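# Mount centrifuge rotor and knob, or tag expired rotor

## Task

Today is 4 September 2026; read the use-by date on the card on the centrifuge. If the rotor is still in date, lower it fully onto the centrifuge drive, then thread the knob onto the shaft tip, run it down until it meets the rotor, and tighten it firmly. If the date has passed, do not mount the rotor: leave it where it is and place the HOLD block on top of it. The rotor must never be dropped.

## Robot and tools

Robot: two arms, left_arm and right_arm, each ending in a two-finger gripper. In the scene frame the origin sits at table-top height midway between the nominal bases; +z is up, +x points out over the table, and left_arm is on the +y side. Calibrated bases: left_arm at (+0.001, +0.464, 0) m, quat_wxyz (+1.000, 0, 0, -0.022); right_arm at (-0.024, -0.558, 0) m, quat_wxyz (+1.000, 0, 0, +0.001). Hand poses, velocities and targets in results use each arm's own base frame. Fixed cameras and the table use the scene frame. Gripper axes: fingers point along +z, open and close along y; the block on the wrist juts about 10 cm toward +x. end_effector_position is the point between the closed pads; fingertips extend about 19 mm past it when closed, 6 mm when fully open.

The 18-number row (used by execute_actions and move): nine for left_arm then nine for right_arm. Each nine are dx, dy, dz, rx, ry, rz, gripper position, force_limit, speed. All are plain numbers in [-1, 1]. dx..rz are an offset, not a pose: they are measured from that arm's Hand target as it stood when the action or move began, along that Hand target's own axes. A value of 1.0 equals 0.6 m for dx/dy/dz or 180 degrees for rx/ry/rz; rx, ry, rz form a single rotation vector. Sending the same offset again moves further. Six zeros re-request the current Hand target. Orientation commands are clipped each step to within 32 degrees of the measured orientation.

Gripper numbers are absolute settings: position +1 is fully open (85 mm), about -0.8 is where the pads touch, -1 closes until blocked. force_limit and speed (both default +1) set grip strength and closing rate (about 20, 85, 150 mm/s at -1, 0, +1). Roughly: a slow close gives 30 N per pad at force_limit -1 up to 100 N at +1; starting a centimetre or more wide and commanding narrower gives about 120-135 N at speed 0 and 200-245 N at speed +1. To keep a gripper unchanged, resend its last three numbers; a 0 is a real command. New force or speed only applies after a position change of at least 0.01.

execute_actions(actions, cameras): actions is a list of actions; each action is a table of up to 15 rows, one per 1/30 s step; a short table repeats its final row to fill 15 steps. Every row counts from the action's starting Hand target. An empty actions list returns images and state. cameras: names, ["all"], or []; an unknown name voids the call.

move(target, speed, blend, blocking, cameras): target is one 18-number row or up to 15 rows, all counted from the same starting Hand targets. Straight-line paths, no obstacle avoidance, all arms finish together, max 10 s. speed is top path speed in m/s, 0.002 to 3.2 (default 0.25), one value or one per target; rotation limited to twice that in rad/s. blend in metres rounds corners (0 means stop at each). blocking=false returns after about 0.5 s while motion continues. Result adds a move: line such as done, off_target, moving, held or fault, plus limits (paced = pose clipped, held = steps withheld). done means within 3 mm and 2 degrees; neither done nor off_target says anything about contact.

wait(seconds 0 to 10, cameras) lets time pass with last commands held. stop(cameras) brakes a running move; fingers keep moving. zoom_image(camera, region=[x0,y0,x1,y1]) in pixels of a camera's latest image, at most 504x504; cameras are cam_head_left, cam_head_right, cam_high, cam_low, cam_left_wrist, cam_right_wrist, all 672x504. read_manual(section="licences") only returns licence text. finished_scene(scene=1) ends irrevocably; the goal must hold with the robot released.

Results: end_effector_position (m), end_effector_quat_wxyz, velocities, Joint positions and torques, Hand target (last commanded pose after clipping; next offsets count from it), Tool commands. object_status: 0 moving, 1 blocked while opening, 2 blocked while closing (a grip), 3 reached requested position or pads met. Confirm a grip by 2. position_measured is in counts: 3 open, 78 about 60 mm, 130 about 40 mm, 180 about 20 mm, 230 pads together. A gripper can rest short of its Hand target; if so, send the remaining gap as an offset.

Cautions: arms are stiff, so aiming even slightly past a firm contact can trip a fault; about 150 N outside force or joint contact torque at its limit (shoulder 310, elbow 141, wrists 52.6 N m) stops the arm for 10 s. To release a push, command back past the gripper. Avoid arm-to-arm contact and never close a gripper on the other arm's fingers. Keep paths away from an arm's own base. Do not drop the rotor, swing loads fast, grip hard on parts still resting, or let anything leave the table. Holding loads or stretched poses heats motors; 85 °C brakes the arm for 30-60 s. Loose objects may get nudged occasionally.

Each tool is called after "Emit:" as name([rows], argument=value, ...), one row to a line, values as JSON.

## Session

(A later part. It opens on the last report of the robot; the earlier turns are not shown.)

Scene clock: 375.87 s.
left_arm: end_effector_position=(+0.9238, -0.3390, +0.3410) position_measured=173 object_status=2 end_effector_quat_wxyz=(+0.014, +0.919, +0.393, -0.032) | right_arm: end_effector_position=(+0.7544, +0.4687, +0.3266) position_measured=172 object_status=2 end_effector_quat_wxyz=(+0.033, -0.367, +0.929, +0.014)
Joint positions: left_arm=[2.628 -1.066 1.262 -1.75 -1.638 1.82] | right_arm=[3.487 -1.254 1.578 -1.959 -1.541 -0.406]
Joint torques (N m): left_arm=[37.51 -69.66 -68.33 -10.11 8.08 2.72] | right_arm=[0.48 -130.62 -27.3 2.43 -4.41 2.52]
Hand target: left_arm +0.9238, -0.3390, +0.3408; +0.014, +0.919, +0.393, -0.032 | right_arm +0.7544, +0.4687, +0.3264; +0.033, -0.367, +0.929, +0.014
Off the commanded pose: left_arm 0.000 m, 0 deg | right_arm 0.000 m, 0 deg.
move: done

Emit:
wait(seconds=0.1, cameras=["all"])

Emit:
zoom_image(camera="cam_low", region=[300, 150, 440, 255])

Emit:
zoom_image(camera="cam_low", region=[345, 170, 395, 210])

Scene clock: 376.77 s.
left_arm: end_effector_position=(+0.9238, -0.3390, +0.3408) position_measured=173 object_status=2 end_effector_quat_wxyz=(+0.014, +0.919, +0.393, -0.032) | right_arm: end_effector_position=(+0.7544, +0.4687, +0.3264) position_measured=172 object_status=2 end_effector_quat_wxyz=(+0.033, -0.367, +0.929, +0.014)
Joint positions: left_arm=[2.628 -1.065 1.262 -1.751 -1.638 1.82] | right_arm=[3.487 -1.254 1.578 -1.959 -1.541 -0.406]
Joint torques (N m): left_arm=[29.02 -62.11 -62.03 -9.82 8.19 2.62] | right_arm=[1.55 -117.94 -24.61 2.64 -4.28 2.59]
Hand target: left_arm +0.9238, -0.3390, +0.3408; +0.014, +0.919, +0.393, -0.032 | right_arm +0.7544, +0.4687, +0.3264; +0.033, -0.367, +0.929, +0.014
Tool commands: left_gripper/position=-0.97 left_gripper/force_limit=+0.5 left_gripper/speed=-1.0 right_gripper/position=-0.97 right_gripper/force_limit=+0.5 right_gripper/speed=-1.0
Off the commanded pose: left_arm 0.000 m, 0 deg | right_arm 0.000 m, 0 deg.
wait: 0.10 s; at rest from the start

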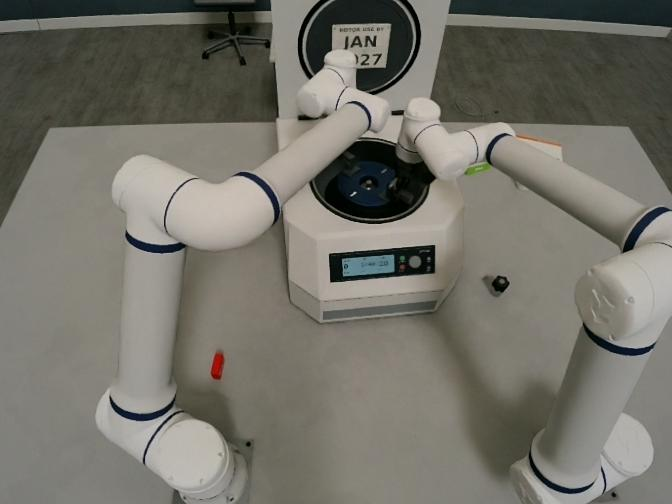

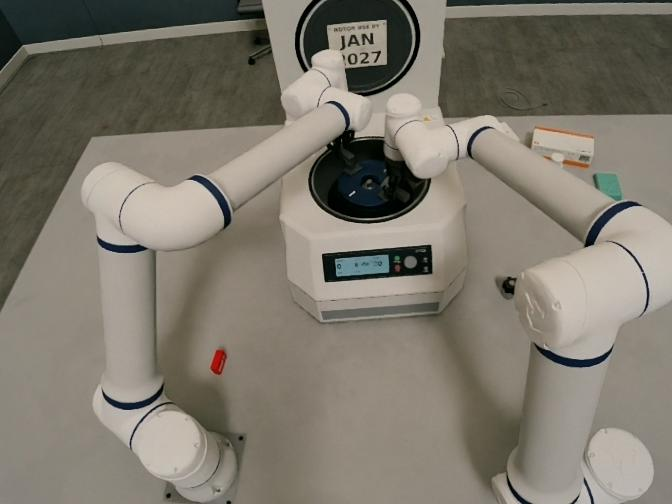

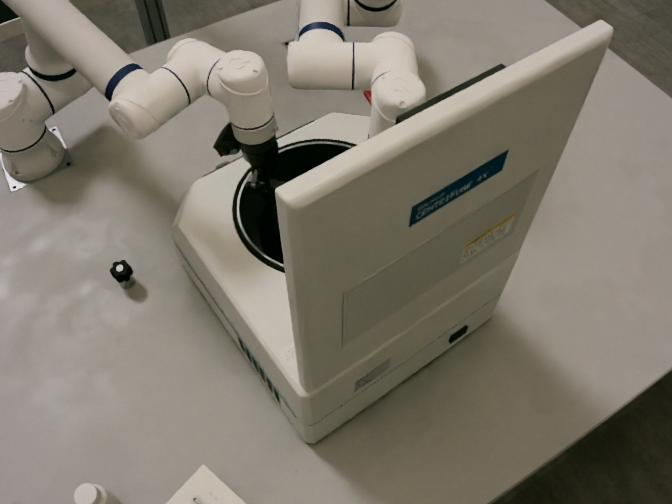

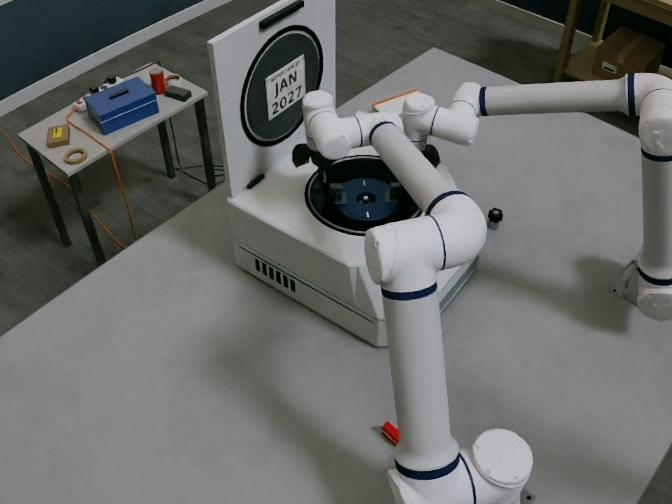

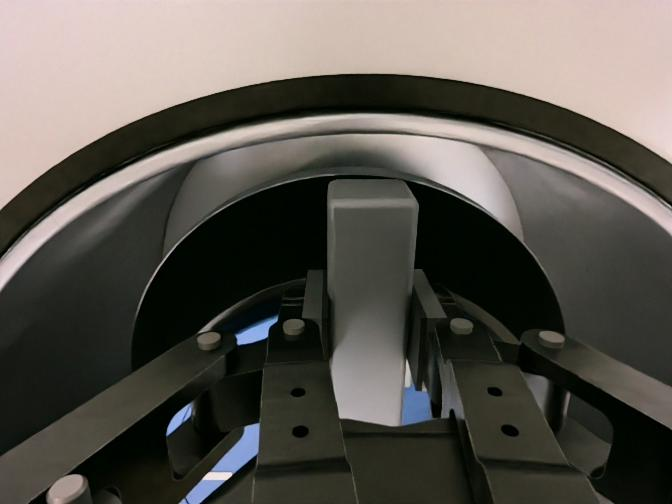

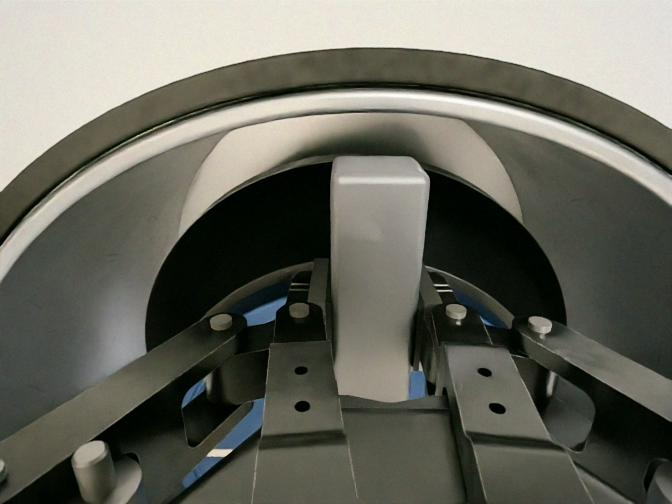

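Scaled by 3.600 from the camera's 672x504 image, which has a finer 960x720 frame.

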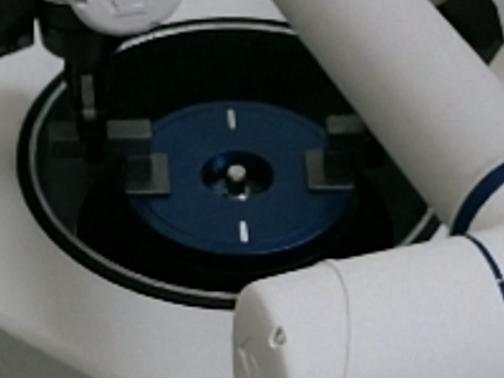

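Scaled by 10.080 from the camera's 672x504 image, which has a finer 960x720 frame.

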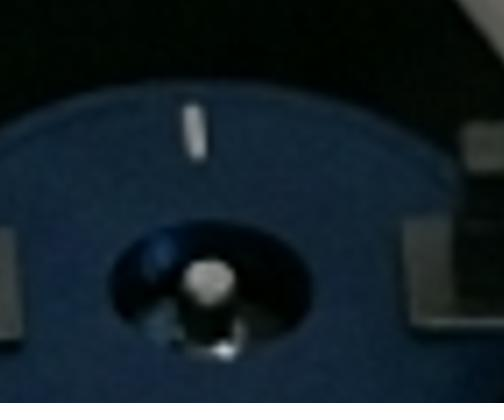

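Emit:
move(target=[0, -0.001089, 0, -0.000116, 0, -0.001663, -0.97, 0.5, -1, 0, -0.001038, 0, -0.000116, 0, -0.001663, -0.97, 0.5, -1], speed=0.01)

Emit:
move(target=[0, -0.001089, 0, -0.000116, 0, -0.001663, -0.97, 0.5, -1, 0, -0.001038, 0, -0.000116, 0, -0.001663, -0.97, 0.5, -1], speed=0.01)

Scene clock: 381.83 s.
left_arm: end_effector_position=(+0.9234, -0.3386, +0.3408) position_measured=173 object_status=2 end_effector_quat_wxyz=(+0.014, +0.918, +0.395, -0.032) | right_arm: end_effector_position=(+0.7548, +0.4683, +0.3264) position_measured=172 object_status=2 end_effector_quat_wxyz=(+0.033, -0.370, +0.928, +0.014)
Joint positions: left_arm=[2.628 -1.067 1.264 -1.751 -1.638 1.816] | right_arm=[3.486 -1.254 1.577 -1.958 -1.541 -0.412]
Joint torques (N m): left_arm=[32.95 -80.47 -55.45 -8.56 4.97 -3.5] | right_arm=[-19.3 -114.99 -35.46 7.66 -1.84 -3.53]
Hand target: left_arm +0.9233, -0.3386, +0.3408; +0.014, +0.918, +0.395, -0.032 | right_arm +0.7548, +0.4683, +0.3264; +0.033, -0.370, +0.928, +0.014
Off the commanded pose: left_arm 0.000 m, 0 deg | right_arm 0.000 m, 0 deg.
move: done

Scene clock: 382.53 s.
left_arm: end_effector_position=(+0.9229, -0.3381, +0.3408) position_measured=173 object_status=2 end_effector_quat_wxyz=(+0.014, +0.917, +0.397, -0.032) | right_arm: end_effector_position=(+0.7552, +0.4679, +0.3264) position_measured=172 object_status=2 end_effector_quat_wxyz=(+0.032, -0.372, +0.928, +0.014)
Joint positions: left_arm=[2.628 -1.068 1.265 -1.753 -1.638 1.811] | right_arm=[3.485 -1.254 1.577 -1.958 -1.541 -0.418]
Joint torques (N m): left_arm=[34.09 -86.21 -56.78 -8.8 4.51 -2.68] | right_arm=[-20.34 -118.25 -35.86 7.91 -2.04 -3.95]
Hand target: left_arm +0.9229, -0.3381, +0.3408; +0.014, +0.917, +0.398, -0.032 | right_arm +0.7552, +0.4678, +0.3264; +0.032, -0.372, +0.927, +0.014
Off the commanded pose: left_arm 0.000 m, 0 deg | right_arm 0.000 m, 0 deg.
move: done

Emit:
move(target=[0, -0.002178, 0, -0.000232, 0, -0.003326, -0.97, 0.5, -1, 0, -0.002076, 0, -0.000232, 0, -0.003326, -0.97, 0.5, -1], speed=0.01)

Emit:
move(target=[0, -0.002178, 0, -0.000232, 0, -0.003326, -0.97, 0.5, -1, 0, -0.002076, 0, -0.000232, 0, -0.003326, -0.97, 0.5, -1], speed=0.01)

Scene clock: 386.13 s.
left_arm: end_effector_position=(+0.9219, -0.3372, +0.3408) position_measured=173 object_status=2 end_effector_quat_wxyz=(+0.014, +0.915, +0.402, -0.032) | right_arm: end_effector_position=(+0.7561, +0.4670, +0.3264) position_measured=172 object_status=2 end_effector_quat_wxyz=(+0.032, -0.377, +0.926, +0.014)
Joint positions: left_arm=[2.628 -1.07 1.269 -1.755 -1.638 1.8] | right_arm=[3.484 -1.253 1.576 -1.958 -1.54 -0.43]
Joint torques (N m): left_arm=[35.25 -83.62 -57.12 -8.61 4.56 -3.58] | right_arm=[-21.23 -118.43 -35.84 8.09 -2.01 -3.71]
Hand target: left_arm +0.9219, -0.3372, +0.3408; +0.014, +0.915, +0.402, -0.032 | right_arm +0.7561, +0.4669, +0.3264; +0.032, -0.377, +0.926, +0.014
Off the commanded pose: left_arm 0.000 m, 0 deg | right_arm 0.000 m, 0 deg.
move: done

Scene clock: 386.93 s.
left_arm: end_effector_position=(+0.9210, -0.3364, +0.3408) position_measured=173 object_status=2 end_effector_quat_wxyz=(+0.014, +0.913, +0.407, -0.031) | right_arm: end_effector_position=(+0.7569, +0.4661, +0.3264) position_measured=172 object_status=2 end_effector_quat_wxyz=(+0.032, -0.382, +0.924, +0.014)
Joint positions: left_arm=[2.629 -1.072 1.273 -1.757 -1.638 1.79] | right_arm=[3.482 -1.253 1.576 -1.957 -1.539 -0.442]
Joint torques (N m): left_arm=[36.6 -84.83 -56.04 -8.65 4.91 -3.79] | right_arm=[-21.14 -115.06 -35.67 7.91 -2.18 -4.03]
Hand target: left_arm +0.9209, -0.3363, +0.3408; +0.014, +0.913, +0.407, -0.031 | right_arm +0.7570, +0.4660, +0.3264; +0.032, -0.382, +0.924, +0.014
Off the commanded pose: left_arm 0.000 m, 0 deg | right_arm 0.000 m, 0 deg.
move: done

Emit:
move(target=[0, -0.004356, 0, -0.000464, 0, -0.006652, -0.97, 0.5, -1, 0, -0.004152, 0, -0.000464, 0, -0.006652, -0.97, 0.5, -1], speed=0.01)

Emit:
move(target=[0, -0.004356, 0, -0.000464, 0, -0.006652, -0.97, 0.5, -1, 0, -0.004152, 0, -0.000464, 0, -0.006652, -0.97, 0.5, -1], speed=0.01)

Scene clock: 390.07 s.
left_arm: end_effector_position=(+0.9190, -0.3346, +0.3408) position_measured=173 object_status=2 end_effector_quat_wxyz=(+0.015, +0.908, +0.417, -0.031) | right_arm: end_effector_position=(+0.7587, +0.4643, +0.3264) position_measured=172 object_status=2 end_effector_quat_wxyz=(+0.032, -0.391, +0.920, +0.015)
Joint positions: left_arm=[2.629 -1.077 1.28 -1.761 -1.639 1.77] | right_arm=[3.479 -1.252 1.574 -1.956 -1.538 -0.466]
Joint torques (N m): left_arm=[37.44 -83.81 -57.41 -9.01 5.43 -4] | right_arm=[-22.68 -117.63 -35.59 7.78 -2.68 -4.27]
Hand target: left_arm +0.9190, -0.3346, +0.3408; +0.015, +0.908, +0.417, -0.031 | right_arm +0.7587, +0.4643, +0.3264; +0.032, -0.392, +0.919, +0.015
Off the commanded pose: left_arm 0.000 m, 0 deg | right_arm 0.000 m, 0 deg.
move: done

Scene clock: 391.40 s.
left_arm: end_effector_position=(+0.9170, -0.3329, +0.3408) position_measured=173 object_status=2 end_effector_quat_wxyz=(+0.015, +0.904, +0.426, -0.031) | right_arm: end_effector_position=(+0.7605, +0.4626, +0.3264) position_measured=172 object_status=2 end_effector_quat_wxyz=(+0.032, -0.401, +0.915, +0.015)
Joint positions: left_arm=[2.63 -1.082 1.288 -1.765 -1.639 1.75] | right_arm=[3.476 -1.25 1.572 -1.954 -1.536 -0.49]
Joint torques (N m): left_arm=[37.44 -85.76 -57.57 -9.09 5.81 -2.87] | right_arm=[-25.13 -118.32 -35.07 8.23 -3.03 -3.44]
Hand target: left_arm +0.9170, -0.3329, +0.3408; +0.015, +0.904, +0.426, -0.031 | right_arm +0.7605, +0.4625, +0.3264; +0.032, -0.401, +0.915, +0.015
Off the commanded pose: left_arm 0.000 m, 0 deg | right_arm 0.000 m, 0 deg.
move: done

Emit:
move([
  [0, 0.007623, 0, 0.000812, 0, 0.011641, -0.97, 0.5, -1, 0, 0.007266, 0, 0.000812, 0, 0.011641, -0.97, 0.5, -1],
], speed=0.012)

Emit:
move([
  [0, 0.007623, 0, 0.000812, 0, 0.011641, -0.97, 0.5, -1, 0, 0.007266, 0, 0.000812, 0, 0.011641, -0.97, 0.5, -1],
], speed=0.012)

Emit:
move(target=[0, 0.004356, 0, 0.000464, 0, 0.006652, -0.97, 0.5, -1, 0, 0.004152, 0, 0.000464, 0, 0.006652, -0.97, 0.5, -1], speed=0.01)

Scene clock: 396.23 s.
left_arm: end_effector_position=(+0.9205, -0.3358, +0.3408) position_measured=173 object_status=2 end_effector_quat_wxyz=(+0.014, +0.912, +0.410, -0.031) | right_arm: end_effector_position=(+0.7573, +0.4655, +0.3264) position_measured=172 object_status=2 end_effector_quat_wxyz=(+0.032, -0.384, +0.922, +0.014)
Joint positions: left_arm=[2.629 -1.074 1.275 -1.758 -1.639 1.785] | right_arm=[3.481 -1.253 1.575 -1.957 -1.539 -0.449]
Joint torques (N m): left_arm=[12.45 -61.49 -88.54 -6.29 15.67 2.55] | right_arm=[-2.89 -164.14 -22.12 4.31 -6.9 2.79]
Hand target: left_arm +0.9205, -0.3358, +0.3408; +0.014, +0.912, +0.410, -0.031 | right_arm +0.7573, +0.4655, +0.3264; +0.032, -0.384, +0.923, +0.014
Off the commanded pose: left_arm 0.000 m, 0 deg | right_arm 0.000 m, 0 deg.
move: done

Scene clock: 398.07 s.
left_arm: end_effector_position=(+0.9239, -0.3388, +0.3408) position_measured=173 object_status=2 end_effector_quat_wxyz=(+0.014, +0.919, +0.393, -0.032) | right_arm: end_effector_position=(+0.7542, +0.4685, +0.3264) position_measured=172 object_status=2 end_effector_quat_wxyz=(+0.033, -0.367, +0.929, +0.014)
Joint positions: left_arm=[2.628 -1.065 1.262 -1.751 -1.638 1.82] | right_arm=[3.487 -1.254 1.578 -1.959 -1.541 -0.407]
Joint torques (N m): left_arm=[18.04 -63.23 -88.78 -6.72 17.28 2.53] | right_arm=[-2.12 -165.5 -20.47 5.3 -6.93 2.66]
Hand target: left_arm +0.9240, -0.3388, +0.3408; +0.014, +0.919, +0.393, -0.032 | right_arm +0.7542, +0.4686, +0.3264; +0.033, -0.367, +0.929, +0.014
Off the commanded pose: left_arm 0.000 m, 0 deg | right_arm 0.000 m, 0 deg.
move: done

Scene clock: 399.40 s.
left_arm: end_effector_position=(+0.9258, -0.3406, +0.3408) position_measured=173 object_status=2 end_effector_quat_wxyz=(+0.013, +0.923, +0.383, -0.032) | right_arm: end_effector_position=(+0.7525, +0.4704, +0.3264) position_measured=172 object_status=2 end_effector_quat_wxyz=(+0.033, -0.358, +0.933, +0.013)
Joint positions: left_arm=[2.627 -1.061 1.254 -1.746 -1.638 1.841] | right_arm=[3.49 -1.255 1.579 -1.96 -1.543 -0.383]
Joint torques (N m): left_arm=[18.61 -58.64 -86.64 -7.56 17.83 2.68] | right_arm=[0.43 -168.82 -20.43 5.56 -6.77 2.75]
Hand target: left_arm +0.9259, -0.3406, +0.3408; +0.013, +0.923, +0.383, -0.032 | right_arm +0.7525, +0.4704, +0.3264; +0.033, -0.358, +0.933, +0.013
Off the commanded pose: left_arm 0.000 m, 0 deg | right_arm 0.000 m, 0 deg.
move: done

Emit:
move(target=[0, 0.004356, 0, 0.000464, 0, 0.006652, -0.97, 0.5, -1, 0, 0.004152, 0, 0.000464, 0, 0.006652, -0.97, 0.5, -1], speed=0.01)

Emit:
move(target=[0, 0.004356, 0, 0.000464, 0, 0.006652, -0.97, 0.5, -1, 0, 0.004152, 0, 0.000464, 0, 0.006652, -0.97, 0.5, -1], speed=0.01)

Emit:
move(target=[0, 0.004356, 0, 0.000464, 0, 0.006652, -0.97, 0.5, -1, 0, 0.004152, 0, 0.000464, 0, 0.006652, -0.97, 0.5, -1], speed=0.01)

Scene clock: 401.63 s.
left_arm: end_effector_position=(+0.9277, -0.3425, +0.3408) position_measured=173 object_status=2 end_effector_quat_wxyz=(+0.013, +0.927, +0.374, -0.032) | right_arm: end_effector_position=(+0.7509, +0.4722, +0.3264) position_measured=172 object_status=2 end_effector_quat_wxyz=(+0.033, -0.348, +0.937, +0.013)
Joint positions: left_arm=[2.626 -1.056 1.247 -1.742 -1.637 1.861] | right_arm=[3.493 -1.256 1.581 -1.961 -1.544 -0.359]
Joint torques (N m): left_arm=[19.75 -61.75 -88.59 -7.68 18.42 3.19] | right_arm=[1.68 -170.07 -20.54 5.89 -6.51 3.25]
Hand target: left_arm +0.9277, -0.3425, +0.3408; +0.013, +0.927, +0.373, -0.032 | right_arm +0.7508, +0.4722, +0.3264; +0.033, -0.348, +0.937, +0.013
Off the commanded pose: left_arm 0.000 m, 0 deg | right_arm 0.000 m, 0 deg.
move: done

Scene clock: 402.97 s.
left_arm: end_effector_position=(+0.9295, -0.3443, +0.3408) position_measured=173 object_status=2 end_effector_quat_wxyz=(+0.013, +0.931, +0.364, -0.032) | right_arm: end_effector_position=(+0.7492, +0.4741, +0.3264) position_measured=172 object_status=2 end_effector_quat_wxyz=(+0.033, -0.338, +0.940, +0.013) end_effector_velocity=(+0.000, +0.001, +0.000) end_effector_angular_velocity=(+0.000, +0.000, -0.004)
Joint positions: left_arm=[2.626 -1.052 1.24 -1.738 -1.637 1.881] | right_arm=[3.496 -1.257 1.582 -1.962 -1.546 -0.335]
Joint velocities: left_arm=[within noise] | right_arm=[0.001 0.001 -0.002 0 0 0.005]
Joint torques (N m): left_arm=[20.83 -62.43 -88.43 -7.79 18.68 3.29] | right_arm=[1.52 -173.08 -20.57 6.52 -6.55 3.03]
Hand target: left_arm +0.9295, -0.3444, +0.3408; +0.013, +0.931, +0.364, -0.032 | right_arm +0.7492, +0.4741, +0.3264; +0.033, -0.338, +0.940, +0.013
Off the commanded pose: left_arm 0.000 m, 0 deg | right_arm 0.000 m, 0 deg.
move: done

Scene clock: 404.30 s.
left_arm: end_effector_position=(+0.9313, -0.3463, +0.3408) position_measured=173 object_status=2 end_effector_quat_wxyz=(+0.012, +0.935, +0.354, -0.032) | right_arm: end_effector_position=(+0.7477, +0.4760, +0.3264) position_measured=172 object_status=2 end_effector_quat_wxyz=(+0.033, -0.328, +0.944, +0.012)
Joint positions: left_arm=[2.625 -1.047 1.232 -1.734 -1.636 1.901] | right_arm=[3.5 -1.257 1.582 -1.963 -1.548 -0.311]
Joint torques (N m): left_arm=[21.72 -60.72 -91.17 -8.51 19.04 2.85] | right_arm=[2.53 -174.09 -20.03 6.59 -6.41 2.77]
Hand target: left_arm +0.9313, -0.3463, +0.3408; +0.012, +0.935, +0.354, -0.032 | right_arm +0.7476, +0.4760, +0.3264; +0.033, -0.328, +0.944, +0.012
Off the commanded pose: left_arm 0.000 m, 0 deg | right_arm 0.000 m, 0 deg.
move: done

Emit:
move([
  [-0.000116, 0, -0.001663, 0, 0, 0, -0.97, 0.5, -1, -0.000116, 0, -0.001663, 0, 0, 0, -0.97, 0.5, -1],
  [-0.000058, 0, -0.000832, 0, 0, 0, -0.97, 0.5, -1, -0.000058, 0, -0.000832, 0, 0, 0, -0.97, 0.5, -1],
], speed=0.01)

Emit:
move(target=[0.000058, 0, 0.000832, 0, 0, 0, -0.97, 0.5, -1, 0.000058, 0, 0.000832, 0, 0, 0, -0.97, 0.5, -1], speed=0.01)

Scene clock: 406.37 s.
left_arm: end_effector_position=(+0.9313, -0.3463, +0.3414) position_measured=173 object_status=2 end_effector_quat_wxyz=(+0.012, +0.935, +0.354, -0.032) | right_arm: end_effector_position=(+0.7477, +0.4761, +0.3271) position_measured=172 object_status=2 end_effector_quat_wxyz=(+0.033, -0.328, +0.944, +0.012)
Joint positions: left_arm=[2.625 -1.047 1.231 -1.733 -1.636 1.901] | right_arm=[3.5 -1.257 1.582 -1.961 -1.548 -0.31]
Joint torques (N m): left_arm=[28.62 -99.46 -92.12 -14.65 19.07 2.7] | right_arm=[1.8 -203.91 -32.44 6.52 -6.17 2.54]
Hand target: left_arm +0.9313, -0.3463, +0.3413; +0.012, +0.935, +0.354, -0.032 | right_arm +0.7476, +0.4760, +0.3269; +0.033, -0.328, +0.944, +0.012
Off the commanded pose: left_arm 0.000 m, 0 deg | right_arm 0.000 m, 0 deg.
move: done

Scene clock: 407.07 s.
left_arm: end_effector_position=(+0.9313, -0.3463, +0.3410) position_measured=173 object_status=2 end_effector_quat_wxyz=(+0.013, +0.935, +0.354, -0.032) | right_arm: end_effector_position=(+0.7476, +0.4760, +0.3266) position_measured=172 object_status=2 end_effector_quat_wxyz=(+0.033, -0.328, +0.944, +0.012)
Joint positions: left_arm=[2.625 -1.047 1.232 -1.734 -1.636 1.901] | right_arm=[3.5 -1.257 1.582 -1.963 -1.548 -0.31]
Joint torques (N m): left_arm=[32.12 -84.35 -69.12 -12.94 18.5 2.54] | right_arm=[2.3 -144.79 -24.04 6.56 -5.69 2.9]
Hand target: left_arm +0.9313, -0.3463, +0.3408; +0.012, +0.935, +0.354, -0.032 | right_arm +0.7476, +0.4760, +0.3264; +0.033, -0.328, +0.944, +0.012
Off the commanded pose: left_arm 0.000 m, 0 deg | right_arm 0.000 m, 0 deg.
move: done

Emit:
move([
  [-0.002325, 0, -0.033252, 0, 0, 0, -0.97, 0.5, -1, -0.002325, 0, -0.033252, 0, 0, 0, -0.97, 0.5, -1],
  [-0.004345, -0.02895, -0.033112, -0.0031, 0, -0.04434, -0.97, 0.5, -1, -0.00425, -0.0276, -0.033117, -0.0031, 0, -0.04434, -0.97, 0.5, -1],
  [-0.003415, -0.02895, -0.019811, -0.0031, 0, -0.04434, -0.97, 0.5, -1, -0.00332, -0.0276, -0.019816, -0.0031, 0, -0.04434, -0.97, 0.5, -1],
], speed=0.03)

Scene clock: 416.90 s.
left_arm: end_effector_position=(+0.9189, -0.3341, +0.3531) position_measured=173 object_status=2 end_effector_quat_wxyz=(+0.015, +0.908, +0.418, -0.031) | right_arm: end_effector_position=(+0.7588, +0.4638, +0.3386) position_measured=172 object_status=2 end_effector_quat_wxyz=(+0.032, -0.393, +0.919, +0.015)
Joint positions: left_arm=[2.63 -1.082 1.265 -1.742 -1.639 1.767] | right_arm=[3.479 -1.258 1.56 -1.935 -1.537 -0.471]
Joint torques (N m): left_arm=[52.31 -86.8 -93.31 -12.55 14.06 -2.88] | right_arm=[-22.73 -146.29 -34.41 2.79 -3.07 -3.68]
Hand target: left_arm +0.9189, -0.3341, +0.3528; +0.015, +0.908, +0.418, -0.031 | right_arm +0.7588, +0.4638, +0.3384; +0.032, -0.393, +0.919, +0.015
Off the commanded pose: left_arm 0.000 m, 0 deg | right_arm 0.000 m, 0 deg.
move: done

Emit:
wait(seconds=0.3)

Emit:
zoom_image(camera="cam_low", region=[345, 170, 395, 210])

Scene clock: 417.93 s.
left_arm: end_effector_position=(+0.9189, -0.3341, +0.3528) position_measured=173 object_status=2 end_effector_quat_wxyz=(+0.015, +0.908, +0.418, -0.031) | right_arm: end_effector_position=(+0.7588, +0.4638, +0.3384) position_measured=172 object_status=2 end_effector_quat_wxyz=(+0.032, -0.393, +0.919, +0.015)
Joint positions: left_arm=[2.63 -1.082 1.266 -1.742 -1.639 1.767] | right_arm=[3.479 -1.258 1.56 -1.936 -1.537 -0.471]
Joint torques (N m): left_arm=[50.79 -85.87 -92 -13.47 16.67 -2.96] | right_arm=[-22.65 -146.66 -33.8 2.95 -3.09 -4.17]
Hand target: left_arm +0.9189, -0.3341, +0.3528; +0.015, +0.908, +0.418, -0.031 | right_arm +0.7588, +0.4638, +0.3384; +0.032, -0.393, +0.919, +0.015
Tool commands: left_gripper/position=-0.97 left_gripper/force_limit=+0.5 left_gripper/speed=-1.0 right_gripper/position=-0.97 right_gripper/force_limit=+0.5 right_gripper/speed=-1.0
Off the commanded pose: left_arm 0.000 m, 0 deg | right_arm 0.000 m, 0 deg.
wait: 0.30 s; at rest from the start

Scaled by 10.080 from the camera's 672x504 image, which has a finer 960x720 frame.
This view is cut from an older image: the scene may have changed since it was taken.

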